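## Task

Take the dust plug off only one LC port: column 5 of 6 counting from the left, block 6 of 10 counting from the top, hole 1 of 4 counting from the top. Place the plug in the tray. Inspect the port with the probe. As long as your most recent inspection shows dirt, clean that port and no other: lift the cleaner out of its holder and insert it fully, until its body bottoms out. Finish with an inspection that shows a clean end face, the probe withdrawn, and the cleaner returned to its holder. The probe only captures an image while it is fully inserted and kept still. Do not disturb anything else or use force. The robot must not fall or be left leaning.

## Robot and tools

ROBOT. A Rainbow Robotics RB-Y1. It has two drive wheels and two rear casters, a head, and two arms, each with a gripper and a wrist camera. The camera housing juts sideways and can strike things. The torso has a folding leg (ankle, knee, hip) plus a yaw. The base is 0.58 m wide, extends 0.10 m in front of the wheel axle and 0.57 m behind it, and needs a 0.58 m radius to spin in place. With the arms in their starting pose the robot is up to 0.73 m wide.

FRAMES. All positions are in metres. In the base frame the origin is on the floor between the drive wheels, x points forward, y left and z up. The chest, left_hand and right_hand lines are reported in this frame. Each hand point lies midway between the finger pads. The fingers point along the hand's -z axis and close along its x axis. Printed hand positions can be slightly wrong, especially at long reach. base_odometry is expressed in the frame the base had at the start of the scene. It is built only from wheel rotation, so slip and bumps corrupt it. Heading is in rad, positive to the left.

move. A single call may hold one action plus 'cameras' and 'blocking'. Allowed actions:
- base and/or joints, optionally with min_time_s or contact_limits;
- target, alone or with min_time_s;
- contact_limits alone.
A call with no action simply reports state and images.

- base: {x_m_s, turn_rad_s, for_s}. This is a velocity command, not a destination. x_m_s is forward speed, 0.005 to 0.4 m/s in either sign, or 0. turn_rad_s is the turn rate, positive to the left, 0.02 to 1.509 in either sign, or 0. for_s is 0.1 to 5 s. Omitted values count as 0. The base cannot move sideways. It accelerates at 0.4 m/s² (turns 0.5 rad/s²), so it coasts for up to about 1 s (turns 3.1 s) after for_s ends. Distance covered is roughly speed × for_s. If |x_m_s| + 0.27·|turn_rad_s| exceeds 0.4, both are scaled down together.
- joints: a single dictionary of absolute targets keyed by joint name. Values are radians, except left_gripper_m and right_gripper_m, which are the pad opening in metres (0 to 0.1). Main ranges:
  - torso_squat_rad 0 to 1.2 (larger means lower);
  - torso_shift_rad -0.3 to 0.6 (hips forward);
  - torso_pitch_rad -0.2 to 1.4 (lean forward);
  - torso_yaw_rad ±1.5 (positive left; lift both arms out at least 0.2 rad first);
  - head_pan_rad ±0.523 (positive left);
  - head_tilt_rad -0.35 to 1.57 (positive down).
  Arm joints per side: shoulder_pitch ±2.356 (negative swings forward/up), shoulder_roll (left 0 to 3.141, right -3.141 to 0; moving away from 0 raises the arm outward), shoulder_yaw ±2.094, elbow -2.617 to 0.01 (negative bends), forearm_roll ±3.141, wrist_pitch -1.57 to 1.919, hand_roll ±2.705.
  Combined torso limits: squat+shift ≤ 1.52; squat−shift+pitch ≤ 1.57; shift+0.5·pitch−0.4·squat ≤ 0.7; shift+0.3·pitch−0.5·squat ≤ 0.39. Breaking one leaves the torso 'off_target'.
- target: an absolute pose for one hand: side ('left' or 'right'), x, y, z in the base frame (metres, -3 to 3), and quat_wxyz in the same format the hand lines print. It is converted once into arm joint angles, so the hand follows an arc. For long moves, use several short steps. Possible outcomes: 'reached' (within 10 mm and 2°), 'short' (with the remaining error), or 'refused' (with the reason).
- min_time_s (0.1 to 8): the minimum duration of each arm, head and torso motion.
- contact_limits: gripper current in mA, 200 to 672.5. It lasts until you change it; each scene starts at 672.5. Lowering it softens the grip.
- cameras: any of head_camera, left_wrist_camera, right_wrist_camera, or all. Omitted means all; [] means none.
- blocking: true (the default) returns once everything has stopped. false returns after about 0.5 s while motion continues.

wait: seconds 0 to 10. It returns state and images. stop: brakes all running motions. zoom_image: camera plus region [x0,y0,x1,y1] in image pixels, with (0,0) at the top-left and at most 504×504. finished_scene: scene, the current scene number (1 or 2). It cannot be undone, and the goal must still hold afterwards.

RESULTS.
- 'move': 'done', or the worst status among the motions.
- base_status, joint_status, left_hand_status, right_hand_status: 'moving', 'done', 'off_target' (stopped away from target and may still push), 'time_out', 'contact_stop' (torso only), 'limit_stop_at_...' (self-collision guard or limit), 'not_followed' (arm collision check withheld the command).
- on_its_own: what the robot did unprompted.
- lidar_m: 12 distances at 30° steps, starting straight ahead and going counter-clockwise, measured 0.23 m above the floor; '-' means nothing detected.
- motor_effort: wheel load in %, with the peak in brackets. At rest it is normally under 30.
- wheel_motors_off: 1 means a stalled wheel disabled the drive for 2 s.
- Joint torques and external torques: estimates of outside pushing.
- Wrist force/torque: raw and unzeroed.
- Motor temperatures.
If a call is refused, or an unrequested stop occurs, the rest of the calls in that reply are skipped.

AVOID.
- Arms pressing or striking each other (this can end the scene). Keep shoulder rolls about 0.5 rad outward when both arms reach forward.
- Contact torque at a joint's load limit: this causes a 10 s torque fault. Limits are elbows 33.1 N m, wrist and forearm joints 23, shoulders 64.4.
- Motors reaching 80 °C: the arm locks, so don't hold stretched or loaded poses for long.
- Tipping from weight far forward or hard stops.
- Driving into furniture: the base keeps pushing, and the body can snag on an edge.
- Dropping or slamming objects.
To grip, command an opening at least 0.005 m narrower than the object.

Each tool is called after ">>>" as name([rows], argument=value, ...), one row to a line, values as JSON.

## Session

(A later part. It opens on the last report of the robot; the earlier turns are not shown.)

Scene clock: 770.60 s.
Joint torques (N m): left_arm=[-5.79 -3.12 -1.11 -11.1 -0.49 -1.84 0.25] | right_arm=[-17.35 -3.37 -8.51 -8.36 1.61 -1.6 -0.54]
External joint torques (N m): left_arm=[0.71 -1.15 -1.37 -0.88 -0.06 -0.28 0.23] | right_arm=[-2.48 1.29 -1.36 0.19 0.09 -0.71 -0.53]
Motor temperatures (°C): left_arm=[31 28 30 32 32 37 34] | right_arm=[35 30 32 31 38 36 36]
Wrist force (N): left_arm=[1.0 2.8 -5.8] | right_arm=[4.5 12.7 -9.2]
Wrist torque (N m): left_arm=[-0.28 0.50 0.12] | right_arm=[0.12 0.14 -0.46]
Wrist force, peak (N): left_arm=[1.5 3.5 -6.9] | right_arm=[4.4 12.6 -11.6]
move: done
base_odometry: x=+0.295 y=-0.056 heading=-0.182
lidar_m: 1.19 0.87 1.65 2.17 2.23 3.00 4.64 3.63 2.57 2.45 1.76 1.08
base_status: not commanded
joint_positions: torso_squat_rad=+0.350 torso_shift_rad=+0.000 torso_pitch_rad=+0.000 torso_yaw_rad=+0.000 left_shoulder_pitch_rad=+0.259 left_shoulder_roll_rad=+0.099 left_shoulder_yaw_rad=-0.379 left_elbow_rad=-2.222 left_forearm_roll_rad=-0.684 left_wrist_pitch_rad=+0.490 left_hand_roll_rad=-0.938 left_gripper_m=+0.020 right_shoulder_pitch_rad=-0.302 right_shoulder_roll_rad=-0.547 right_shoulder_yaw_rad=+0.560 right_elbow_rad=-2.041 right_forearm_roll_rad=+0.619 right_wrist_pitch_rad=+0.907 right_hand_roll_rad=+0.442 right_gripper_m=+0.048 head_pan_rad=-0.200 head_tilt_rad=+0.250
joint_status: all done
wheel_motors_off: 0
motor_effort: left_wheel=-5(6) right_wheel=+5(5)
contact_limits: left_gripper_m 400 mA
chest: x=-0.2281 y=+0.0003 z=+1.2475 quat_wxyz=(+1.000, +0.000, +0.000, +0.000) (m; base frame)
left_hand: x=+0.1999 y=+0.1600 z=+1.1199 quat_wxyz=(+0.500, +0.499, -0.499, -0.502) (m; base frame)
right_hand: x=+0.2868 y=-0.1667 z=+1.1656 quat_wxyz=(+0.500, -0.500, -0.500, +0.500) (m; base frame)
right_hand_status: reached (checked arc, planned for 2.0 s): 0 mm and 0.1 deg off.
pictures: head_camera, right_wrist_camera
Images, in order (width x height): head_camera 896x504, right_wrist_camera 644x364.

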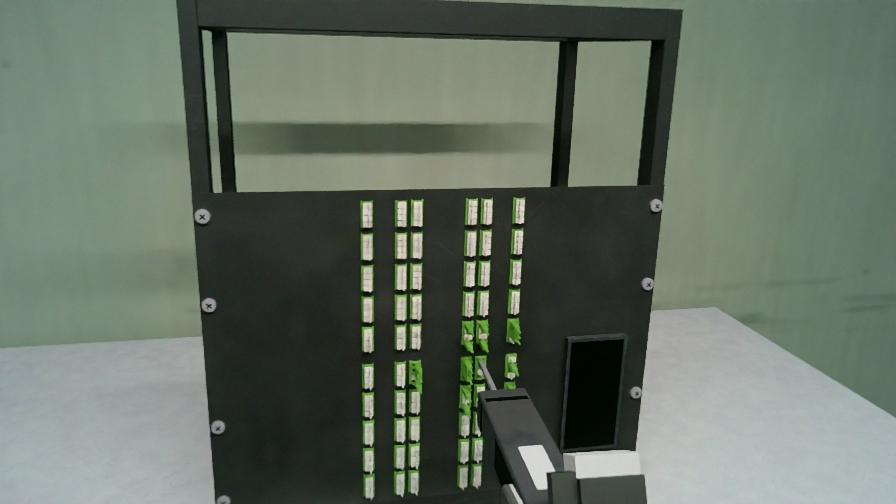

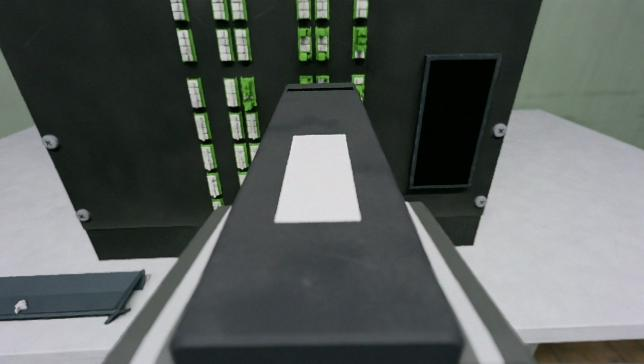

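>>> move(target={"side":"right","x":0.290,"y":-0.1666,"z":1.1660,"quat_wxyz":[0.5,-0.5,-0.5,0.5]}, min_time_s=2, cameras=["head_camera","right_wrist_camera"])

>>> zoom_image(camera="right_wrist_camera", region=[306, 60, 336, 90])

>>> zoom_image(camera="head_camera", region=[467, 345, 507, 385])

Scene clock: 779.47 s.
Joint torques (N m): left_arm=[-5.51 -3.08 -1.05 -11.33 -0.47 -1.87 0.39] | right_arm=[-19.87 -3.68 -10.16 -6.16 1.46 -2.04 -0.19]
External joint torques (N m): left_arm=[0.99 -1.11 -1.31 -1.11 -0.04 -0.32 0.37] | right_arm=[-4.84 1 -2.98 2.38 -0.06 -1.15 -0.19]
Motor temperatures (°C): left_arm=[31 28 30 32 32 37 34] | right_arm=[35 30 32 31 38 36 36]
Wrist force (N): left_arm=[1.9 2.7 -5.9] | right_arm=[3.1 13.1 9.3]
Wrist torque (N m): left_arm=[-0.29 0.58 0.09] | right_arm=[-0.01 0.34 -0.50]
Wrist force, peak (N): left_arm=[1.7 3.5 -7.1] | right_arm=[4.6 13.1 -9.6]
move: done
base_odometry: x=+0.295 y=-0.056 heading=-0.182
lidar_m: 1.20 0.88 1.66 2.17 2.24 2.99 4.64 3.62 2.59 2.46 1.76 1.05
base_status: not commanded
joint_positions: torso_squat_rad=+0.350 torso_shift_rad=+0.000 torso_pitch_rad=+0.000 torso_yaw_rad=+0.000 left_shoulder_pitch_rad=+0.259 left_shoulder_roll_rad=+0.099 left_shoulder_yaw_rad=-0.379 left_elbow_rad=-2.222 left_forearm_roll_rad=-0.684 left_wrist_pitch_rad=+0.490 left_hand_roll_rad=-0.938 left_gripper_m=+0.020 right_shoulder_pitch_rad=-0.310 right_shoulder_roll_rad=-0.546 right_shoulder_yaw_rad=+0.559 right_elbow_rad=-2.029 right_forearm_roll_rad=+0.616 right_wrist_pitch_rad=+0.902 right_hand_roll_rad=+0.440 right_gripper_m=+0.048 head_pan_rad=-0.200 head_tilt_rad=+0.250
joint_status: all done
wheel_motors_off: 0
motor_effort: left_wheel=-5(6) right_wheel=+7(7)
contact_limits: left_gripper_m 400 mA
chest: x=-0.2282 y=+0.0003 z=+1.2475 quat_wxyz=(+1.000, +0.000, +0.000, +0.000) (m; base frame)
left_hand: x=+0.1998 y=+0.1600 z=+1.1199 quat_wxyz=(+0.500, +0.499, -0.499, -0.502) (m; base frame)
right_hand: x=+0.2895 y=-0.1666 z=+1.1654 quat_wxyz=(+0.500, -0.500, -0.500, +0.500) (m; base frame)
right_hand_status: reached (checked arc, planned for 2.0 s): 1 mm and 0.1 deg off.
pictures: head_camera, right_wrist_camera
Images, in order (width x height): head_camera 896x504, right_wrist_camera 644x364.

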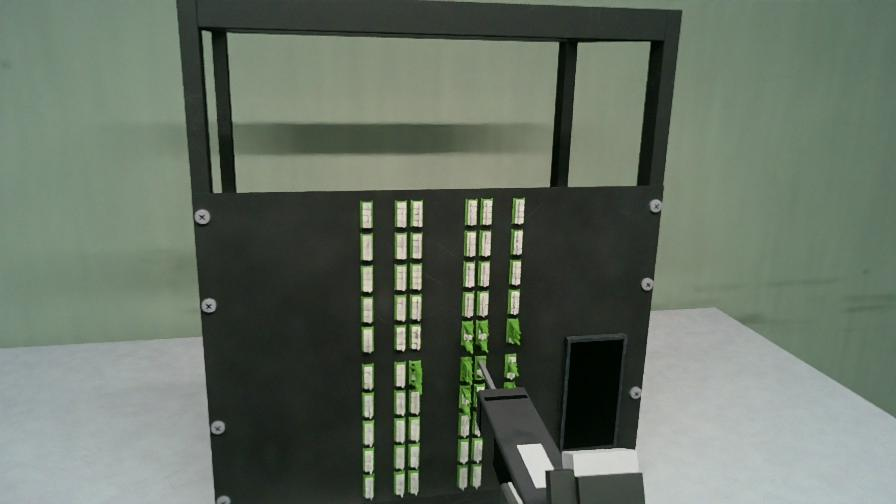

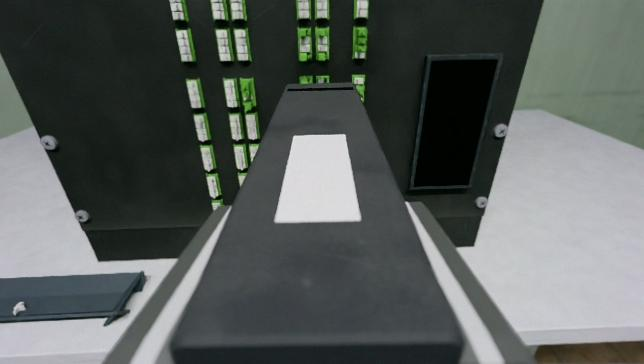

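Scaled by 16.800 from the camera's 644x364 image, which has a finer 1265x715 frame.

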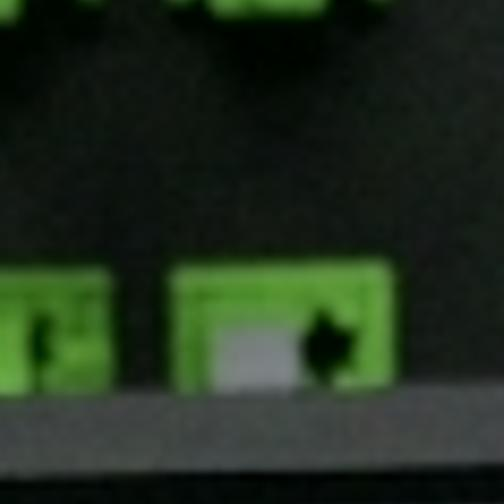

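Scaled by 12.600 from the camera's 896x504 image, which has a finer 1280x720 frame.

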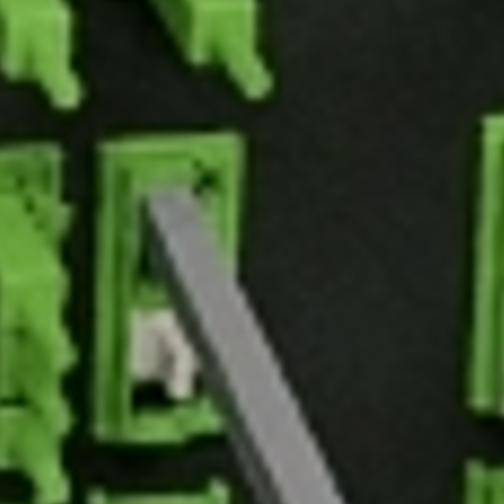

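>>> move(target={"side":"right","x":0.2885,"y":-0.1670,"z":1.1660,"quat_wxyz":[0.5,-0.5,-0.5,0.5]}, min_time_s=1, cameras=[])

>>> move(target={"side":"right","x":0.290,"y":-0.1670,"z":1.1655,"quat_wxyz":[0.5,-0.5,-0.5,0.5]}, min_time_s=1, cameras=[])

>>> move(target={"side":"right","x":0.290,"y":-0.1670,"z":1.1665,"quat_wxyz":[0.5,-0.5,-0.5,0.5]}, min_time_s=1, cameras=["head_camera"])

Scene clock: 797.83 s.
Joint torques (N m): left_arm=[-5.39 -2.93 -0.69 -11.31 -0.52 -1.69 0.31] | right_arm=[-13.18 -5.42 -8.03 -9.89 2.42 -0.91 0.31]
External joint torques (N m): left_arm=[1.11 -0.97 -0.95 -1.09 -0.09 -0.14 0.3] | right_arm=[1.79 -0.73 -0.86 -1.35 0.91 -0.01 0.32]
Motor temperatures (°C): left_arm=[31 28 30 32 32 37 34] | right_arm=[35 30 32 30 38 36 36]
Wrist force (N): left_arm=[1.5 2.5 -6.1] | right_arm=[5.1 13.0 -14.4]
Wrist torque (N m): left_arm=[-0.27 0.52 0.13] | right_arm=[0.16 -0.05 -0.52]
Wrist force, peak (N): left_arm=[1.6 3.8 -6.9] | right_arm=[4.9 13.0 -14.8]
move: done
base_odometry: x=+0.295 y=-0.056 heading=-0.182
lidar_m: 1.19 0.88 1.66 2.17 2.23 2.98 4.63 3.62 2.58 2.46 1.76 1.06
base_status: not commanded
joint_positions: torso_squat_rad=+0.350 torso_shift_rad=+0.000 torso_pitch_rad=+0.000 torso_yaw_rad=+0.000 left_shoulder_pitch_rad=+0.259 left_shoulder_roll_rad=+0.099 left_shoulder_yaw_rad=-0.379 left_elbow_rad=-2.222 left_forearm_roll_rad=-0.684 left_wrist_pitch_rad=+0.490 left_hand_roll_rad=-0.938 left_gripper_m=+0.020 right_shoulder_pitch_rad=-0.307 right_shoulder_roll_rad=-0.547 right_shoulder_yaw_rad=+0.559 right_elbow_rad=-2.034 right_forearm_roll_rad=+0.617 right_wrist_pitch_rad=+0.903 right_hand_roll_rad=+0.440 right_gripper_m=+0.048 head_pan_rad=-0.200 head_tilt_rad=+0.250
joint_status: all done
wheel_motors_off: 0
motor_effort: left_wheel=-5(6) right_wheel=+7(8)
contact_limits: left_gripper_m 400 mA
chest: x=-0.2281 y=+0.0003 z=+1.2475 quat_wxyz=(+1.000, +0.000, +0.000, +0.000) (m; base frame)
left_hand: x=+0.2000 y=+0.1600 z=+1.1199 quat_wxyz=(+0.500, +0.499, -0.499, -0.502) (m; base frame)
right_hand: x=+0.2887 y=-0.1669 z=+1.1658 quat_wxyz=(+0.500, -0.500, -0.500, +0.500) (m; base frame)
right_hand_status: reached (checked arc, planned for 1.0 s): 0 mm and 0.0 deg off.
pictures: none
No camera images: "cameras" was empty.

Scene clock: 799.17 s.
Joint torques (N m): left_arm=[-5.68 -2.7 -0.38 -11.32 -0.41 -1.91 0.36] | right_arm=[-19.07 -3.95 -9.37 -5.54 2.04 -1.61 -0.14]
External joint torques (N m): left_arm=[0.82 -0.74 -0.65 -1.1 0.02 -0.35 0.35] | right_arm=[-4.05 0.75 -2.19 3 0.53 -0.72 -0.13]
Motor temperatures (°C): left_arm=[31 28 30 32 32 37 34] | right_arm=[35 30 32 30 38 36 36]
Wrist force (N): left_arm=[1.4 3.1 -5.9] | right_arm=[4.2 12.3 9.7]
Wrist torque (N m): left_arm=[-0.33 0.54 0.14] | right_arm=[-0.12 0.14 -0.54]
Wrist force, peak (N): left_arm=[1.8 3.4 -6.8] | right_arm=[5.0 12.8 -14.5]
move: done
base_odometry: x=+0.295 y=-0.056 heading=-0.182
lidar_m: 1.19 0.87 1.66 2.16 2.23 2.98 4.63 3.61 2.58 2.45 1.77 1.07
base_status: not commanded
joint_positions: torso_squat_rad=+0.350 torso_shift_rad=+0.000 torso_pitch_rad=+0.000 torso_yaw_rad=+0.000 left_shoulder_pitch_rad=+0.259 left_shoulder_roll_rad=+0.099 left_shoulder_yaw_rad=-0.379 left_elbow_rad=-2.222 left_forearm_roll_rad=-0.684 left_wrist_pitch_rad=+0.490 left_hand_roll_rad=-0.938 left_gripper_m=+0.020 right_shoulder_pitch_rad=-0.309 right_shoulder_roll_rad=-0.546 right_shoulder_yaw_rad=+0.559 right_elbow_rad=-2.028 right_forearm_roll_rad=+0.617 right_wrist_pitch_rad=+0.900 right_hand_roll_rad=+0.438 right_gripper_m=+0.048 head_pan_rad=-0.200 head_tilt_rad=+0.250
joint_status: all done
wheel_motors_off: 0
motor_effort: left_wheel=-5(6) right_wheel=+6(7)
contact_limits: left_gripper_m 400 mA
chest: x=-0.2283 y=+0.0003 z=+1.2475 quat_wxyz=(+1.000, +0.000, +0.000, +0.000) (m; base frame)
left_hand: x=+0.1998 y=+0.1600 z=+1.1199 quat_wxyz=(+0.500, +0.499, -0.499, -0.502) (m; base frame)
right_hand: x=+0.2895 y=-0.1669 z=+1.1651 quat_wxyz=(+0.500, -0.500, -0.500, +0.500) (m; base frame)
right_hand_status: reached (checked arc, planned for 1.0 s): 1 mm and 0.1 deg off.
pictures: none
No camera images: "cameras" was empty.

Scene clock: 800.50 s.
Joint torques (N m): left_arm=[-5.59 -2.91 -0.61 -11.24 -0.6 -1.92 0.21] | right_arm=[-19.97 -5.98 -10.72 -7.12 1.67 -1.29 0.26]
External joint torques (N m): left_arm=[0.91 -0.95 -0.87 -1.03 -0.17 -0.37 0.2] | right_arm=[-4.93 -1.28 -3.53 1.41 0.16 -0.39 0.26]
Motor temperatures (°C): left_arm=[31 28 30 32 32 37 34] | right_arm=[35 30 32 30 38 36 36]
Wrist force (N): left_arm=[1.6 3.1 -6.7] | right_arm=[3.9 12.7 9.4]
Wrist torque (N m): left_arm=[-0.34 0.55 0.15] | right_arm=[0.11 0.21 -0.52]
Wrist force, peak (N): left_arm=[1.6 3.1 -6.9] | right_arm=[3.9 12.9 11.4]
move: done
base_odometry: x=+0.295 y=-0.056 heading=-0.182
lidar_m: 1.18 0.88 1.65 2.17 2.23 2.99 4.64 3.62 2.57 2.46 1.76 1.07
base_status: not commanded
joint_positions: torso_squat_rad=+0.350 torso_shift_rad=+0.000 torso_pitch_rad=+0.000 torso_yaw_rad=+0.000 left_shoulder_pitch_rad=+0.259 left_shoulder_roll_rad=+0.099 left_shoulder_yaw_rad=-0.379 left_elbow_rad=-2.222 left_forearm_roll_rad=-0.684 left_wrist_pitch_rad=+0.490 left_hand_roll_rad=-0.938 left_gripper_m=+0.020 right_shoulder_pitch_rad=-0.311 right_shoulder_roll_rad=-0.547 right_shoulder_yaw_rad=+0.558 right_elbow_rad=-2.029 right_forearm_roll_rad=+0.614 right_wrist_pitch_rad=+0.902 right_hand_roll_rad=+0.441 right_gripper_m=+0.048 head_pan_rad=-0.200 head_tilt_rad=+0.250
joint_status: all done
wheel_motors_off: 0
motor_effort: left_wheel=-6(6) right_wheel=+7(8)
contact_limits: left_gripper_m 400 mA
chest: x=-0.2283 y=+0.0003 z=+1.2475 quat_wxyz=(+1.000, +0.000, +0.000, +0.000) (m; base frame)
left_hand: x=+0.1998 y=+0.1600 z=+1.1199 quat_wxyz=(+0.500, +0.499, -0.499, -0.502) (m; base frame)
right_hand: x=+0.2896 y=-0.1668 z=+1.1657 quat_wxyz=(+0.500, -0.499, -0.500, +0.500) (m; base frame)
right_hand_status: reached (checked arc, planned for 1.0 s): 1 mm and 0.1 deg off.
pictures: head_camera
Images, in order (width x height): head_camera 896x504.

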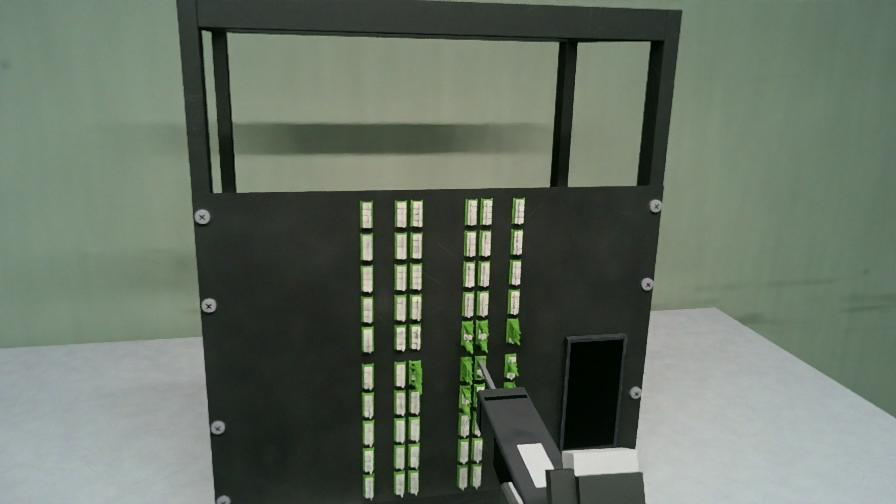

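>>> move(target={"side":"right","x":0.2905,"y":-0.1670,"z":1.1658,"quat_wxyz":[0.5,-0.5,-0.5,0.5]}, min_time_s=1, cameras=["head_camera"])

>>> zoom_image(camera="head_camera", region=[447, 345, 507, 405])

>>> move(target={"side":"right","x":0.2905,"y":-0.1674,"z":1.1658,"quat_wxyz":[0.5,-0.5,-0.5,0.5]}, min_time_s=1, cameras=[])

>>> move(target={"side":"right","x":0.2905,"y":-0.1666,"z":1.1658,"quat_wxyz":[0.5,-0.5,-0.5,0.5]}, min_time_s=1, cameras=[])

Scene clock: 811.17 s.
Joint torques (N m): left_arm=[-5.74 -3.18 -1.03 -11.18 -0.57 -1.83 0.23] | right_arm=[-15.69 -5.36 -7.95 -7.5 1.68 -1.29 -0.06]
External joint torques (N m): left_arm=[0.76 -1.22 -1.29 -0.97 -0.15 -0.28 0.21] | right_arm=[-0.66 -0.66 -0.76 1.03 0.17 -0.4 -0.06]
Motor temperatures (°C): left_arm=[31 28 30 32 32 37 34] | right_arm=[35 30 32 30 38 36 36]
Wrist force (N): left_arm=[1.7 3.2 -6.4] | right_arm=[3.7 12.0 5.8]
Wrist torque (N m): left_arm=[-0.34 0.56 0.11] | right_arm=[-0.02 0.23 -0.53]
Wrist force, peak (N): left_arm=[2.0 3.9 -6.9] | right_arm=[3.7 13.4 9.8]
move: done
base_odometry: x=+0.295 y=-0.056 heading=-0.182
lidar_m: 1.20 0.88 1.66 2.16 2.24 2.99 4.64 3.63 2.59 2.46 1.76 1.05
base_status: not commanded
joint_positions: torso_squat_rad=+0.350 torso_shift_rad=+0.000 torso_pitch_rad=+0.000 torso_yaw_rad=+0.000 left_shoulder_pitch_rad=+0.259 left_shoulder_roll_rad=+0.099 left_shoulder_yaw_rad=-0.379 left_elbow_rad=-2.222 left_forearm_roll_rad=-0.684 left_wrist_pitch_rad=+0.490 left_hand_roll_rad=-0.938 left_gripper_m=+0.020 right_shoulder_pitch_rad=-0.310 right_shoulder_roll_rad=-0.547 right_shoulder_yaw_rad=+0.558 right_elbow_rad=-2.030 right_forearm_roll_rad=+0.614 right_wrist_pitch_rad=+0.902 right_hand_roll_rad=+0.441 right_gripper_m=+0.048 head_pan_rad=-0.200 head_tilt_rad=+0.250
joint_status: all done
wheel_motors_off: 0
motor_effort: left_wheel=-5(6) right_wheel=+7(8)
contact_limits: left_gripper_m 400 mA
chest: x=-0.2283 y=+0.0003 z=+1.2475 quat_wxyz=(+1.000, +0.000, +0.000, +0.000) (m; base frame)
left_hand: x=+0.1998 y=+0.1600 z=+1.1200 quat_wxyz=(+0.500, +0.499, -0.499, -0.502) (m; base frame)
right_hand: x=+0.2895 y=-0.1667 z=+1.1655 quat_wxyz=(+0.500, -0.499, -0.500, +0.501) (m; base frame)
right_hand_status: reached (checked arc, planned for 1.0 s): 1 mm and 0.1 deg off.
pictures: head_camera
Images, in order (width x height): head_camera 896x504.

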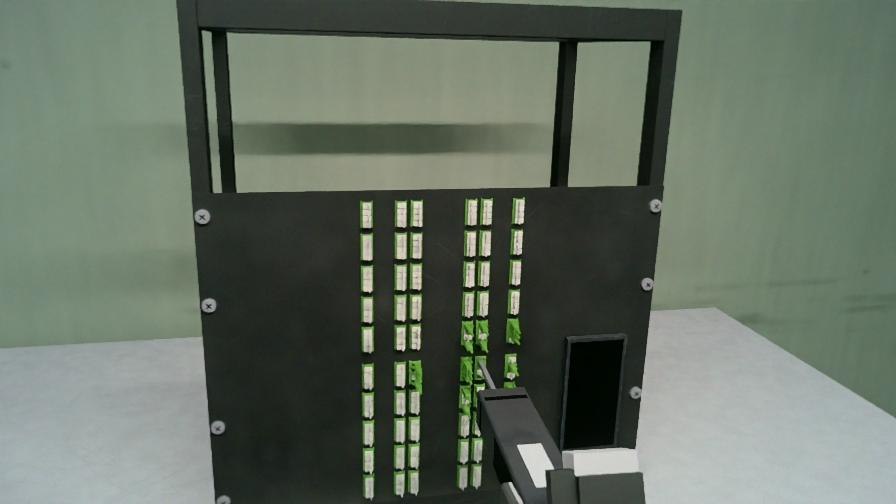

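Scaled by 8.400 from the camera's 896x504 image, which has a finer 1280x720 frame.

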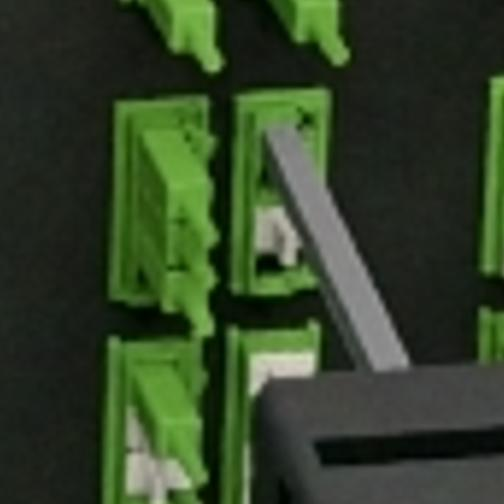

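Scene clock: 812.50 s.
Joint torques (N m): left_arm=[-5.33 -3.28 -0.87 -11.34 -0.57 -1.85 0.26] | right_arm=[-19.6 -5.85 -10.57 -4.87 1.83 -1.71 -0.2]
External joint torques (N m): left_arm=[1.17 -1.32 -1.13 -1.12 -0.14 -0.29 0.25] | right_arm=[-4.55 -1.13 -3.38 3.67 0.32 -0.82 -0.19]
Motor temperatures (°C): left_arm=[31 28 30 32 32 37 34] | right_arm=[35 30 32 30 38 36 36]
Wrist force (N): left_arm=[1.5 3.2 -6.3] | right_arm=[3.7 12.5 14.6]
Wrist torque (N m): left_arm=[-0.36 0.54 0.09] | right_arm=[-0.08 0.14 -0.51]
Wrist force, peak (N): left_arm=[1.9 3.6 -6.7] | right_arm=[4.3 12.5 15.3]
move: done
base_odometry: x=+0.295 y=-0.056 heading=-0.182
lidar_m: 1.18 0.87 1.68 2.17 2.24 3.00 4.63 3.62 2.58 2.46 1.78 1.08
base_status: not commanded
joint_positions: torso_squat_rad=+0.350 torso_shift_rad=+0.000 torso_pitch_rad=+0.000 torso_yaw_rad=+0.000 left_shoulder_pitch_rad=+0.259 left_shoulder_roll_rad=+0.099 left_shoulder_yaw_rad=-0.379 left_elbow_rad=-2.222 left_forearm_roll_rad=-0.684 left_wrist_pitch_rad=+0.490 left_hand_roll_rad=-0.938 left_gripper_m=+0.020 right_shoulder_pitch_rad=-0.310 right_shoulder_roll_rad=-0.547 right_shoulder_yaw_rad=+0.558 right_elbow_rad=-2.026 right_forearm_roll_rad=+0.615 right_wrist_pitch_rad=+0.899 right_hand_roll_rad=+0.438 right_gripper_m=+0.048 head_pan_rad=-0.200 head_tilt_rad=+0.250
joint_status: all done
wheel_motors_off: 0
motor_effort: left_wheel=-5(6) right_wheel=+8(8)
contact_limits: left_gripper_m 400 mA
chest: x=-0.2284 y=+0.0003 z=+1.2475 quat_wxyz=(+1.000, +0.000, +0.000, +0.000) (m; base frame)
left_hand: x=+0.1997 y=+0.1600 z=+1.1200 quat_wxyz=(+0.500, +0.499, -0.499, -0.501) (m; base frame)
right_hand: x=+0.2900 y=-0.1670 z=+1.1652 quat_wxyz=(+0.500, -0.499, -0.500, +0.500) (m; base frame)
right_hand_status: reached (checked arc, planned for 1.0 s): 1 mm and 0.1 deg off.
pictures: none
No camera images: "cameras" was empty.

Scene clock: 813.83 s.
Joint torques (N m): left_arm=[-5.48 -3.12 -1.05 -11.22 -0.49 -1.8 0.23] | right_arm=[-16.19 -4.62 -8.09 -6.47 1.37 -1.16 -0.05]
External joint torques (N m): left_arm=[1.02 -1.16 -1.32 -1 -0.07 -0.25 0.21] | right_arm=[-1.15 0.09 -0.9 2.07 -0.14 -0.27 -0.05]
Motor temperatures (°C): left_arm=[31 28 30 32 32 37 34] | right_arm=[35 30 32 30 38 36 36]
Wrist force (N): left_arm=[1.1 3.1 -6.2] | right_arm=[3.6 11.9 10.2]
Wrist torque (N m): left_arm=[-0.34 0.51 0.13] | right_arm=[-0.23 0.26 -0.54]
Wrist force, peak (N): left_arm=[1.8 3.5 -6.8] | right_arm=[3.9 12.8 14.9]
move: done
base_odometry: x=+0.295 y=-0.056 heading=-0.182
lidar_m: 1.20 0.88 1.64 2.16 2.24 2.99 4.63 3.63 2.58 2.46 1.78 1.06
base_status: not commanded
joint_positions: torso_squat_rad=+0.350 torso_shift_rad=+0.000 torso_pitch_rad=+0.000 torso_yaw_rad=+0.000 left_shoulder_pitch_rad=+0.259 left_shoulder_roll_rad=+0.099 left_shoulder_yaw_rad=-0.379 left_elbow_rad=-2.222 left_forearm_roll_rad=-0.684 left_wrist_pitch_rad=+0.490 left_hand_roll_rad=-0.938 left_gripper_m=+0.020 right_shoulder_pitch_rad=-0.310 right_shoulder_roll_rad=-0.547 right_shoulder_yaw_rad=+0.558 right_elbow_rad=-2.027 right_forearm_roll_rad=+0.615 right_wrist_pitch_rad=+0.899 right_hand_roll_rad=+0.438 right_gripper_m=+0.048 head_pan_rad=-0.200 head_tilt_rad=+0.250
joint_status: all done
wheel_motors_off: 0
motor_effort: left_wheel=-5(6) right_wheel=+8(9)
contact_limits: left_gripper_m 400 mA
chest: x=-0.2284 y=+0.0003 z=+1.2475 quat_wxyz=(+1.000, +0.000, +0.000, +0.000) (m; base frame)
left_hand: x=+0.1997 y=+0.1600 z=+1.1200 quat_wxyz=(+0.500, +0.499, -0.499, -0.501) (m; base frame)
right_hand: x=+0.2898 y=-0.1669 z=+1.1651 quat_wxyz=(+0.500, -0.499, -0.500, +0.501) (m; base frame)
right_hand_status: reached (checked arc, planned for 1.0 s): 1 mm and 0.1 deg off.
pictures: none
No camera images: "cameras" was empty.

>>> move(target={"side":"right","x":0.275,"y":-0.1668,"z":1.1655,"quat_wxyz":[0.5,-0.5,-0.5,0.5]}, min_time_s=2, cameras=[])

>>> move(target={"side":"right","x":0.26,"y":-0.167,"z":1.13,"quat_wxyz":[0.5,-0.5,-0.5,0.5]}, min_time_s=2, cameras=["right_wrist_camera"])

>>> zoom_image(camera="right_wrist_camera", region=[20, 0, 180, 260])

>>> zoom_image(camera="right_wrist_camera", region=[400, 0, 560, 260])

>>> move(target={"side":"right","x":0.16,"y":-0.167,"z":1.13,"quat_wxyz":[0.5,-0.5,-0.5,0.5]}, min_time_s=2, cameras=["right_wrist_camera"])

>>> zoom_image(camera="right_wrist_camera", region=[20, 0, 180, 260])

>>> zoom_image(camera="right_wrist_camera", region=[400, 0, 560, 260])

Scene clock: 840.10 s.
Joint torques (N m): left_arm=[-5.72 -2.94 -0.65 -11.17 -0.55 -1.87 0.27] | right_arm=[-12.99 -5.58 -6.32 -9 2.01 -1.02 0.04]
External joint torques (N m): left_arm=[0.77 -0.97 -0.91 -0.95 -0.12 -0.31 0.25] | right_arm=[1.2 -1.04 0.66 -0.41 0.48 -0.11 0.04]
Motor temperatures (°C): left_arm=[31 28 30 32 32 37 34] | right_arm=[35 30 32 30 37 36 36]
Wrist force (N): left_arm=[1.2 3.0 -6.2] | right_arm=[4.8 11.9 -11.1]
Wrist torque (N m): left_arm=[-0.30 0.49 0.11] | right_arm=[-0.03 0.06 -0.45]
Wrist force, peak (N): left_arm=[2.5 3.5 -6.6] | right_arm=[8.9 8.0 -37.4]
move: done
base_odometry: x=+0.295 y=-0.056 heading=-0.182
lidar_m: 1.19 0.88 1.65 2.17 2.23 3.00 4.64 3.60 2.57 2.46 1.77 1.06
base_status: not commanded
joint_positions: torso_squat_rad=+0.350 torso_shift_rad=+0.000 torso_pitch_rad=+0.000 torso_yaw_rad=+0.000 left_shoulder_pitch_rad=+0.259 left_shoulder_roll_rad=+0.099 left_shoulder_yaw_rad=-0.379 left_elbow_rad=-2.222 left_forearm_roll_rad=-0.684 left_wrist_pitch_rad=+0.490 left_hand_roll_rad=-0.938 left_gripper_m=+0.020 right_shoulder_pitch_rad=-0.270 right_shoulder_roll_rad=-0.554 right_shoulder_yaw_rad=+0.566 right_elbow_rad=-2.087 right_forearm_roll_rad=+0.632 right_wrist_pitch_rad=+0.923 right_hand_roll_rad=+0.447 right_gripper_m=+0.048 head_pan_rad=-0.200 head_tilt_rad=+0.250
joint_status: all done
wheel_motors_off: 0
motor_effort: left_wheel=-7(8) right_wheel=+4(9)
contact_limits: left_gripper_m 400 mA
chest: x=-0.2280 y=+0.0003 z=+1.2475 quat_wxyz=(+1.000, +0.000, +0.000, +0.000) (m; base frame)
left_hand: x=+0.2000 y=+0.1601 z=+1.1198 quat_wxyz=(+0.500, +0.499, -0.499, -0.502) (m; base frame)
right_hand: x=+0.2755 y=-0.1667 z=+1.1653 quat_wxyz=(+0.500, -0.500, -0.500, +0.500) (m; base frame)
right_hand_status: reached (checked arc, planned for 2.0 s): 0 mm and 0.0 deg off.
pictures: none
No camera images: "cameras" was empty.

Scene clock: 842.43 s.
Joint torques (N m): left_arm=[-5.54 -3.11 -0.56 -11.35 -0.57 -1.71 0.35] | right_arm=[-11.32 -2.53 -5.38 -8.8 1.81 -1.17 -0.33]
External joint torques (N m): left_arm=[0.95 -1.15 -0.82 -1.13 -0.14 -0.15 0.34] | right_arm=[1.44 1.36 0.97 0.41 0.32 -0.44 -0.32]
Motor temperatures (°C): left_arm=[31 28 30 32 32 37 34] | right_arm=[35 30 32 30 38 36 36]
Wrist force (N): left_arm=[1.2 3.2 -6.1] | right_arm=[4.7 12.0 -10.9]
Wrist torque (N m): left_arm=[-0.33 0.47 0.10] | right_arm=[-0.03 0.04 -0.46]
Wrist force, peak (N): left_arm=[1.8 3.8 -7.0] | right_arm=[4.9 12.2 -11.6]
move: done
base_odometry: x=+0.295 y=-0.056 heading=-0.182
lidar_m: 1.20 0.88 1.67 2.16 2.25 3.00 4.63 3.61 2.60 2.45 1.77 1.06
base_status: not commanded
joint_positions: torso_squat_rad=+0.350 torso_shift_rad=+0.000 torso_pitch_rad=+0.000 torso_yaw_rad=+0.000 left_shoulder_pitch_rad=+0.259 left_shoulder_roll_rad=+0.099 left_shoulder_yaw_rad=-0.379 left_elbow_rad=-2.222 left_forearm_roll_rad=-0.684 left_wrist_pitch_rad=+0.490 left_hand_roll_rad=-0.938 left_gripper_m=+0.020 right_shoulder_pitch_rad=-0.171 right_shoulder_roll_rad=-0.530 right_shoulder_yaw_rad=+0.596 right_elbow_rad=-2.055 right_forearm_roll_rad=+0.777 right_wrist_pitch_rad=+0.852 right_hand_roll_rad=+0.357 right_gripper_m=+0.048 head_pan_rad=-0.200 head_tilt_rad=+0.250
joint_status: all done
wheel_motors_off: 0
motor_effort: left_wheel=-7(7) right_wheel=+4(5)
contact_limits: left_gripper_m 400 mA
chest: x=-0.2280 y=+0.0003 z=+1.2475 quat_wxyz=(+1.000, +0.000, +0.000, +0.000) (m; base frame)
left_hand: x=+0.2000 y=+0.1601 z=+1.1198 quat_wxyz=(+0.500, +0.499, -0.499, -0.502) (m; base frame)
right_hand: x=+0.2600 y=-0.1670 z=+1.1301 quat_wxyz=(+0.500, -0.500, -0.500, +0.501) (m; base frame)
right_hand_status: reached (checked arc, planned for 2.0 s): 0 mm and 0.1 deg off.
pictures: right_wrist_camera
Images, in order (width x height): right_wrist_camera 644x364.

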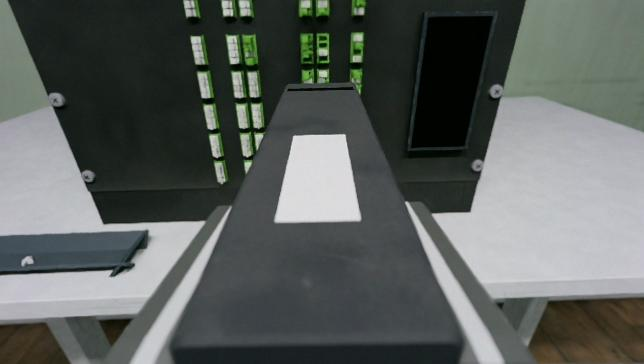

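Scaled by 1.938 from the camera's 644x364 image, which has a finer 1265x715 frame.

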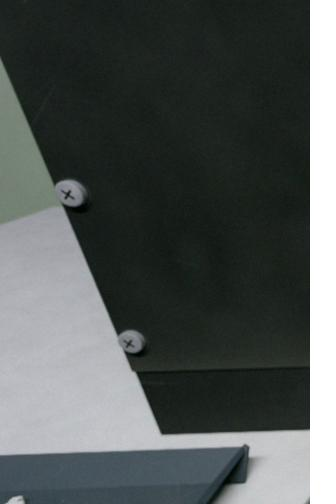

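Scaled by 1.938 from the camera's 644x364 image, which has a finer 1265x715 frame.

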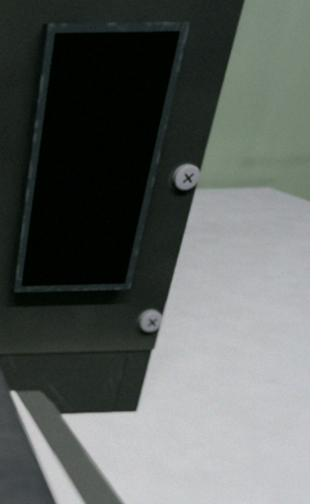

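Scene clock: 844.77 s.
Joint torques (N m): left_arm=[-5.98 -2.64 -0.7 -11.4 -0.56 -1.84 0.25] | right_arm=[-5.92 -3.94 -3.63 -10.19 2.01 -0.69 0.18]
External joint torques (N m): left_arm=[0.51 -0.68 -0.96 -1.18 -0.14 -0.29 0.23] | right_arm=[0.65 -0.72 0.73 -0.31 0.45 0.06 0.19]
Motor temperatures (°C): left_arm=[31 28 30 32 32 37 34] | right_arm=[35 30 32 30 38 36 36]
Wrist force (N): left_arm=[1.4 3.3 -6.5] | right_arm=[5.0 11.9 -11.1]
Wrist torque (N m): left_arm=[-0.35 0.52 0.14] | right_arm=[-0.01 0.08 -0.46]
Wrist force, peak (N): left_arm=[1.3 3.3 -6.8] | right_arm=[4.8 12.4 -11.7]
move: done
base_odometry: x=+0.295 y=-0.056 heading=-0.182
lidar_m: 1.19 0.87 1.66 2.16 2.24 3.00 4.63 3.65 2.58 2.46 1.77 1.07
base_status: not commanded
joint_positions: torso_squat_rad=+0.350 torso_shift_rad=+0.000 torso_pitch_rad=+0.000 torso_yaw_rad=+0.000 left_shoulder_pitch_rad=+0.259 left_shoulder_roll_rad=+0.099 left_shoulder_yaw_rad=-0.379 left_elbow_rad=-2.222 left_forearm_roll_rad=-0.684 left_wrist_pitch_rad=+0.490 left_hand_roll_rad=-0.938 left_gripper_m=+0.020 right_shoulder_pitch_rad=+0.132 right_shoulder_roll_rad=-0.583 right_shoulder_yaw_rad=+0.692 right_elbow_rad=-2.371 right_forearm_roll_rad=+0.974 right_wrist_pitch_rad=+0.915 right_hand_roll_rad=+0.364 right_gripper_m=+0.048 head_pan_rad=-0.200 head_tilt_rad=+0.250
joint_status: all done
wheel_motors_off: 0
motor_effort: left_wheel=-6(8) right_wheel=+4(5)
contact_limits: left_gripper_m 400 mA
chest: x=-0.2280 y=+0.0003 z=+1.2475 quat_wxyz=(+1.000, +0.000, +0.000, +0.000) (m; base frame)
left_hand: x=+0.2000 y=+0.1601 z=+1.1198 quat_wxyz=(+0.500, +0.499, -0.499, -0.502) (m; base frame)
right_hand: x=+0.1604 y=-0.1669 z=+1.1301 quat_wxyz=(+0.500, -0.500, -0.500, +0.500) (m; base frame)
right_hand_status: reached (checked arc, planned for 2.0 s): 0 mm and 0.1 deg off.
pictures: right_wrist_camera
Images, in order (width x height): right_wrist_camera 644x364.

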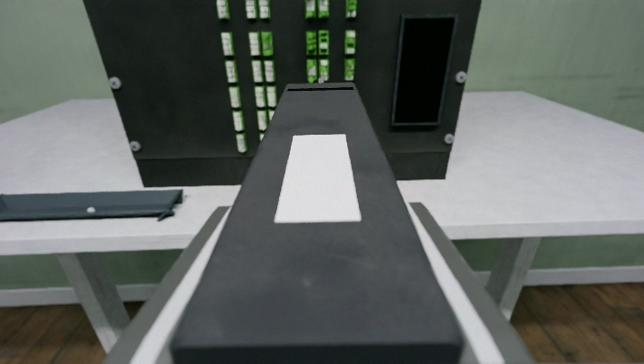

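Scaled by 1.938 from the camera's 644x364 image, which has a finer 1265x715 frame.

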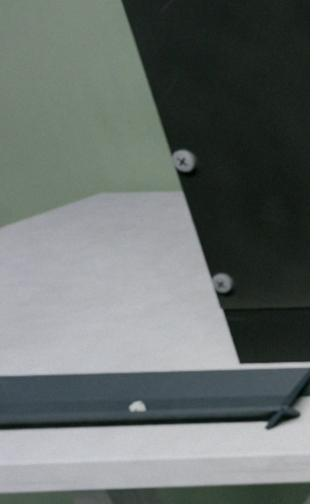

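Scaled by 1.938 from the camera's 644x364 image, which has a finer 1265x715 frame.

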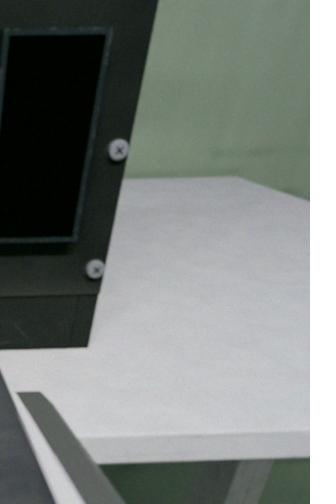

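>>> zoom_image(camera="right_wrist_camera", region=[160, 70, 320, 364])

>>> zoom_image(camera="right_wrist_camera", region=[320, 70, 480, 364])

>>> move(base={"turn_rad_s":0.045,"for_s":1.0}, cameras=["right_wrist_camera"])

Scaled by 1.714 from the camera's 644x364 image, which has a finer 1265x715 frame.

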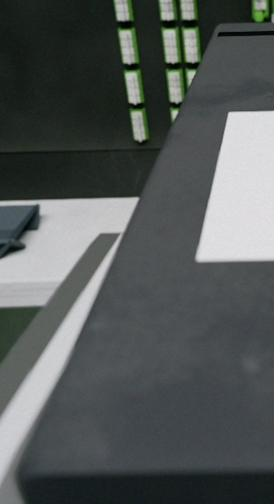

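Scaled by 1.714 from the camera's 644x364 image, which has a finer 1265x715 frame.

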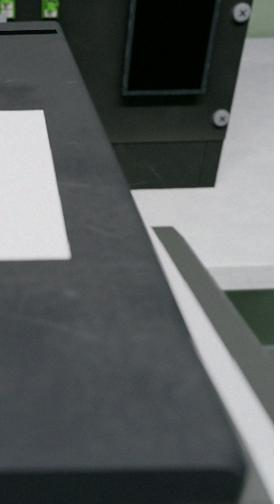

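Scene clock: 881.87 s.
Joint torques (N m): left_arm=[-5.36 -2.9 -0.84 -11.3 -0.53 -1.71 0.37] | right_arm=[-5.76 -4.09 -3.6 -10.11 1.93 -0.74 0.2]
External joint torques (N m): left_arm=[1.13 -0.93 -1.1 -1.08 -0.1 -0.15 0.36] | right_arm=[0.81 -0.86 0.75 -0.22 0.37 0.01 0.21]
Motor temperatures (°C): left_arm=[31 28 30 32 32 36 34] | right_arm=[35 30 32 31 38 36 36]
Wrist force (N): left_arm=[0.7 3.7 -6.4] | right_arm=[4.8 12.1 -11.1]
Wrist torque (N m): left_arm=[-0.41 0.42 0.12] | right_arm=[-0.05 0.05 -0.46]
Wrist force, peak (N): left_arm=[1.4 3.3 -6.9] | right_arm=[5.0 12.4 -11.4]
move: done
base_odometry: x=+0.295 y=-0.056 heading=-0.138
lidar_m: 1.19 0.87 1.74 2.17 2.25 3.13 4.63 3.48 2.55 2.45 1.06 1.07
base_status: done (sent for 1 of 1 s)
joint_positions: torso_squat_rad=+0.350 torso_shift_rad=+0.000 torso_pitch_rad=+0.000 torso_yaw_rad=+0.000 left_shoulder_pitch_rad=+0.259 left_shoulder_roll_rad=+0.099 left_shoulder_yaw_rad=-0.379 left_elbow_rad=-2.222 left_forearm_roll_rad=-0.684 left_wrist_pitch_rad=+0.490 left_hand_roll_rad=-0.938 left_gripper_m=+0.020 right_shoulder_pitch_rad=+0.132 right_shoulder_roll_rad=-0.583 right_shoulder_yaw_rad=+0.692 right_elbow_rad=-2.371 right_forearm_roll_rad=+0.974 right_wrist_pitch_rad=+0.915 right_hand_roll_rad=+0.364 right_gripper_m=+0.048 head_pan_rad=-0.200 head_tilt_rad=+0.250
joint_status: not commanded
wheel_motors_off: 0
motor_effort: left_wheel=-5(25) right_wheel=+7(21)
contact_limits: left_gripper_m 400 mA
chest: x=-0.2280 y=+0.0003 z=+1.2475 quat_wxyz=(+1.000, -0.001, +0.000, +0.000) (m; base frame)
left_hand: x=+0.2000 y=+0.1601 z=+1.1198 quat_wxyz=(+0.500, +0.499, -0.499, -0.502) (m; base frame)
right_hand: x=+0.1604 y=-0.1669 z=+1.1301 quat_wxyz=(+0.500, -0.500, -0.500, +0.500) (m; base frame)
pictures: right_wrist_camera
Images, in order (width x height): right_wrist_camera 644x364.

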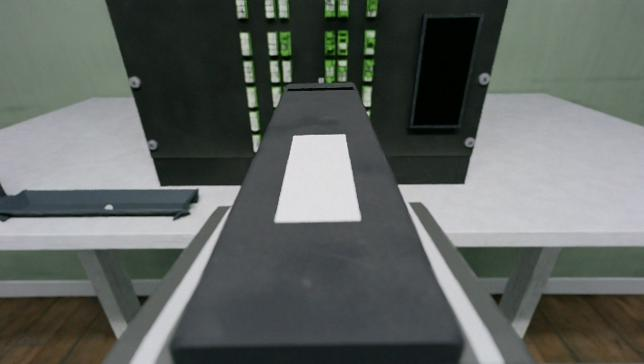

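>>> move(target={"side":"right","x":0.2,"y":-0.186,"z":1.174,"quat_wxyz":[0.5134,-0.4908,-0.4864,0.5088]}, min_time_s=2, cameras=[])

>>> move(target={"side":"right","x":0.262,"y":-0.186,"z":1.174,"quat_wxyz":[0.5134,-0.4908,-0.4864,0.5088]}, min_time_s=2, cameras=["head_camera","right_wrist_camera"])

>>> zoom_image(camera="right_wrist_camera", region=[301, 60, 341, 100])

>>> zoom_image(camera="head_camera", region=[460, 340, 540, 420])

Scene clock: 906.63 s.
Joint torques (N m): left_arm=[-5.47 -3.07 -1.3 -11.38 -0.47 -1.8 0.3] | right_arm=[-11.16 -5.97 -6.69 -9.32 1.62 -0.96 0.01]
External joint torques (N m): left_arm=[1.02 -1.1 -1.56 -1.17 -0.04 -0.24 0.28] | right_arm=[-1.43 -1.02 -0.71 -0.73 0.03 0.13 0.02]
Motor temperatures (°C): left_arm=[31 28 30 32 32 36 34] | right_arm=[34 30 32 31 37 36 36]
Wrist force (N): left_arm=[1.3 3.3 -6.7] | right_arm=[4.9 12.3 -11.6]
Wrist torque (N m): left_arm=[-0.32 0.49 0.10] | right_arm=[-0.06 0.06 -0.46]
Wrist force, peak (N): left_arm=[1.8 2.9 -7.2] | right_arm=[4.7 12.6 -11.5]
move: done
base_odometry: x=+0.295 y=-0.056 heading=-0.138
lidar_m: 1.19 0.89 1.73 2.17 2.27 3.12 4.64 3.47 2.54 2.45 1.06 1.08
base_status: not commanded
joint_positions: torso_squat_rad=+0.350 torso_shift_rad=+0.000 torso_pitch_rad=+0.000 torso_yaw_rad=+0.000 left_shoulder_pitch_rad=+0.259 left_shoulder_roll_rad=+0.099 left_shoulder_yaw_rad=-0.379 left_elbow_rad=-2.222 left_forearm_roll_rad=-0.684 left_wrist_pitch_rad=+0.490 left_hand_roll_rad=-0.938 left_gripper_m=+0.020 right_shoulder_pitch_rad=-0.055 right_shoulder_roll_rad=-0.636 right_shoulder_yaw_rad=+0.552 right_elbow_rad=-2.419 right_forearm_roll_rad=+0.604 right_wrist_pitch_rad=+1.045 right_hand_roll_rad=+0.544 right_gripper_m=+0.048 head_pan_rad=-0.200 head_tilt_rad=+0.250
joint_status: all done
wheel_motors_off: 0
motor_effort: left_wheel=-5(6) right_wheel=+8(9)
contact_limits: left_gripper_m 400 mA
chest: x=-0.2280 y=+0.0003 z=+1.2475 quat_wxyz=(+1.000, -0.001, +0.000, +0.000) (m; base frame)
left_hand: x=+0.2000 y=+0.1601 z=+1.1198 quat_wxyz=(+0.500, +0.499, -0.499, -0.502) (m; base frame)
right_hand: x=+0.1999 y=-0.1860 z=+1.1737 quat_wxyz=(+0.514, -0.491, -0.486, +0.509) (m; base frame)
right_hand_status: reached (checked arc, planned for 2.0 s): 0 mm and 0.0 deg off.
pictures: none
No camera images: "cameras" was empty.

Scene clock: 908.97 s.
Joint torques (N m): left_arm=[-5.48 -2.87 -1.14 -11.29 -0.51 -1.88 0.25] | right_arm=[-14.64 -4.62 -8.08 -7.89 1.49 -1.52 -0.41]
External joint torques (N m): left_arm=[1.01 -0.9 -1.4 -1.07 -0.08 -0.33 0.24] | right_arm=[-1.22 0.86 -0.95 0.35 -0.05 -0.47 -0.4]
Motor temperatures (°C): left_arm=[31 28 30 32 32 36 34] | right_arm=[34 30 32 31 37 36 36]
Wrist force (N): left_arm=[1.6 3.2 -6.1] | right_arm=[5.1 12.0 -11.9]
Wrist torque (N m): left_arm=[-0.34 0.56 0.12] | right_arm=[-0.05 0.10 -0.47]
Wrist force, peak (N): left_arm=[2.1 3.7 -6.7] | right_arm=[5.3 12.3 -11.8]
move: done
base_odometry: x=+0.295 y=-0.056 heading=-0.138
lidar_m: 1.19 0.87 1.73 2.17 2.27 3.12 4.64 3.46 2.55 2.45 1.08 1.07
base_status: not commanded
joint_positions: torso_squat_rad=+0.350 torso_shift_rad=+0.000 torso_pitch_rad=+0.000 torso_yaw_rad=+0.000 left_shoulder_pitch_rad=+0.259 left_shoulder_roll_rad=+0.099 left_shoulder_yaw_rad=-0.379 left_elbow_rad=-2.222 left_forearm_roll_rad=-0.684 left_wrist_pitch_rad=+0.490 left_hand_roll_rad=-0.938 left_gripper_m=+0.020 right_shoulder_pitch_rad=-0.234 right_shoulder_roll_rad=-0.610 right_shoulder_yaw_rad=+0.513 right_elbow_rad=-2.193 right_forearm_roll_rad=+0.508 right_wrist_pitch_rad=+0.980 right_hand_roll_rad=+0.527 right_gripper_m=+0.048 head_pan_rad=-0.200 head_tilt_rad=+0.250
joint_status: all done
wheel_motors_off: 0
motor_effort: left_wheel=-5(6) right_wheel=+9(9)
contact_limits: left_gripper_m 400 mA
chest: x=-0.2280 y=+0.0003 z=+1.2475 quat_wxyz=(+1.000, -0.001, +0.000, +0.000) (m; base frame)
left_hand: x=+0.2000 y=+0.1601 z=+1.1198 quat_wxyz=(+0.500, +0.499, -0.499, -0.502) (m; base frame)
right_hand: x=+0.2619 y=-0.1861 z=+1.1737 quat_wxyz=(+0.513, -0.491, -0.486, +0.509) (m; base frame)
right_hand_status: reached (checked arc, planned for 2.0 s): 0 mm and 0.0 deg off.
pictures: head_camera, right_wrist_camera
Images, in order (width x height): head_camera 896x504, right_wrist_camera 644x364.

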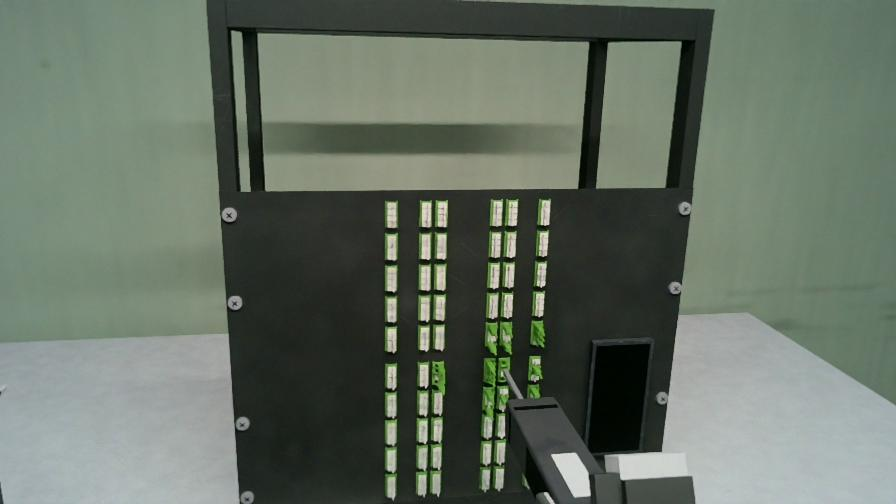

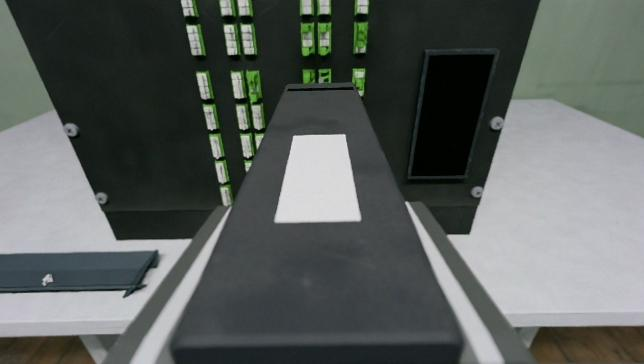

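Scaled by 12.600 from the camera's 644x364 image, which has a finer 1265x715 frame.

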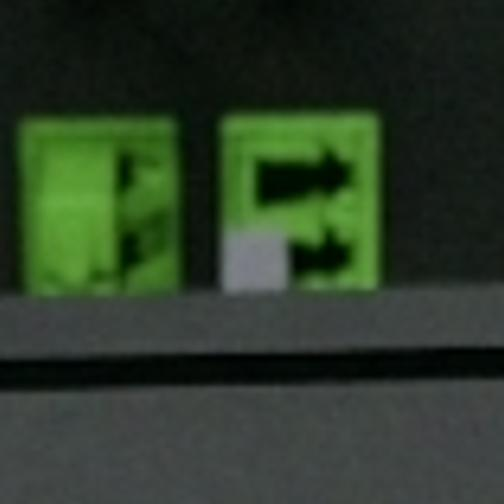

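Scaled by 6.300 from the camera's 896x504 image, which has a finer 1280x720 frame.

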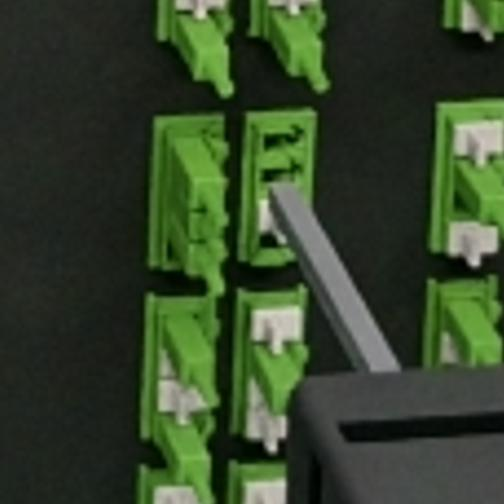

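>>> move(target={"side":"right","x":0.268,"y":-0.1882,"z":1.1765,"quat_wxyz":[0.5134,-0.4908,-0.4864,0.5088]}, min_time_s=2, cameras=["head_camera","right_wrist_camera"])

>>> zoom_image(camera="right_wrist_camera", region=[306, 60, 336, 90])

>>> zoom_image(camera="head_camera", region=[490, 345, 530, 385])

Scene clock: 928.03 s.
Joint torques (N m): left_arm=[-5.44 -2.98 -0.92 -11.24 -0.47 -1.86 0.2] | right_arm=[-15.17 -6.38 -8.06 -7.64 1.7 -1.47 0.2]
External joint torques (N m): left_arm=[1.05 -1.01 -1.18 -1.02 -0.04 -0.31 0.19] | right_arm=[-1.41 -0.7 -0.78 0.52 0.17 -0.41 0.21]
Motor temperatures (°C): left_arm=[31 28 30 32 32 36 34] | right_arm=[35 30 32 31 37 36 36]
Wrist force (N): left_arm=[1.1 3.4 -6.1] | right_arm=[4.7 12.1 -11.8]
Wrist torque (N m): left_arm=[-0.34 0.48 0.10] | right_arm=[-0.04 0.06 -0.45]
Wrist force, peak (N): left_arm=[1.6 3.4 -6.9] | right_arm=[4.9 12.5 -11.8]
move: done
base_odometry: x=+0.295 y=-0.056 heading=-0.138
lidar_m: 1.19 0.86 1.73 2.16 2.26 3.12 4.64 3.47 2.56 2.46 1.06 1.07
base_status: not commanded
joint_positions: torso_squat_rad=+0.350 torso_shift_rad=+0.000 torso_pitch_rad=+0.000 torso_yaw_rad=+0.000 left_shoulder_pitch_rad=+0.259 left_shoulder_roll_rad=+0.099 left_shoulder_yaw_rad=-0.379 left_elbow_rad=-2.222 left_forearm_roll_rad=-0.684 left_wrist_pitch_rad=+0.490 left_hand_roll_rad=-0.938 left_gripper_m=+0.020 right_shoulder_pitch_rad=-0.251 right_shoulder_roll_rad=-0.614 right_shoulder_yaw_rad=+0.504 right_elbow_rad=-2.177 right_forearm_roll_rad=+0.489 right_wrist_pitch_rad=+0.974 right_hand_roll_rad=+0.527 right_gripper_m=+0.048 head_pan_rad=-0.200 head_tilt_rad=+0.250
joint_status: all done
wheel_motors_off: 0
motor_effort: left_wheel=-5(6) right_wheel=+8(9)
contact_limits: left_gripper_m 400 mA
chest: x=-0.2280 y=+0.0003 z=+1.2475 quat_wxyz=(+1.000, -0.001, +0.000, +0.000) (m; base frame)
left_hand: x=+0.2000 y=+0.1601 z=+1.1198 quat_wxyz=(+0.500, +0.499, -0.499, -0.502) (m; base frame)
right_hand: x=+0.2677 y=-0.1882 z=+1.1763 quat_wxyz=(+0.514, -0.491, -0.486, +0.509) (m; base frame)
right_hand_status: reached (checked arc, planned for 2.0 s): 0 mm and 0.0 deg off.
pictures: head_camera, right_wrist_camera
Images, in order (width x height): head_camera 896x504, right_wrist_camera 644x364.

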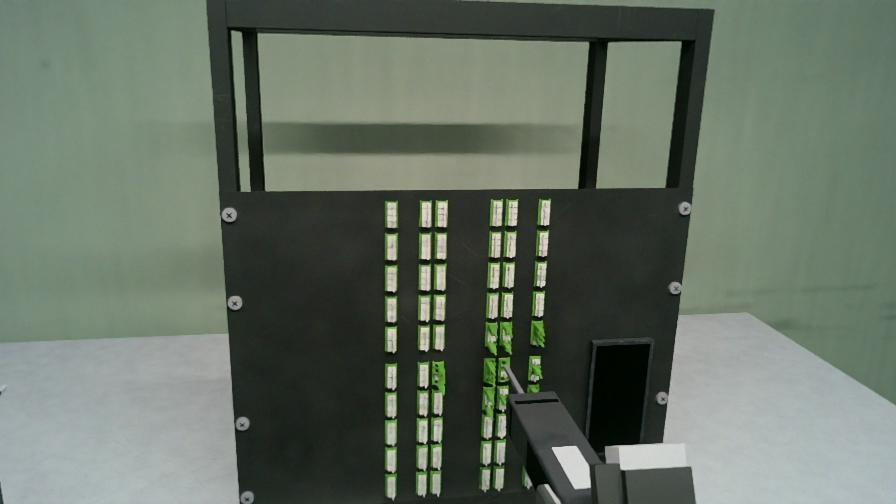

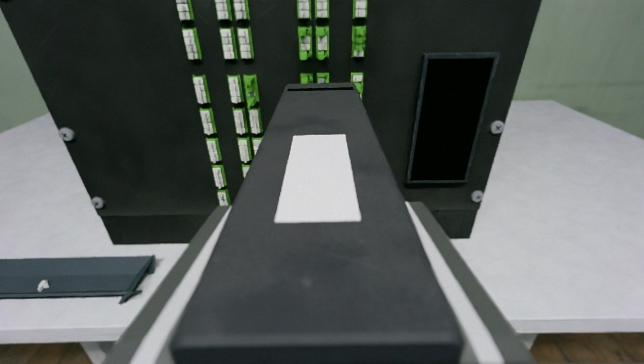

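Scaled by 16.800 from the camera's 644x364 image, which has a finer 1265x715 frame.

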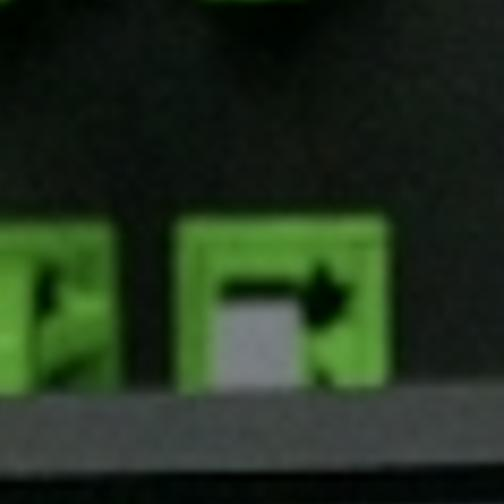

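Scaled by 12.600 from the camera's 896x504 image, which has a finer 1280x720 frame.

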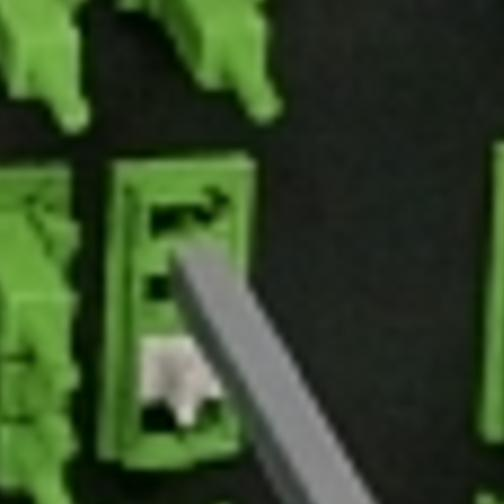

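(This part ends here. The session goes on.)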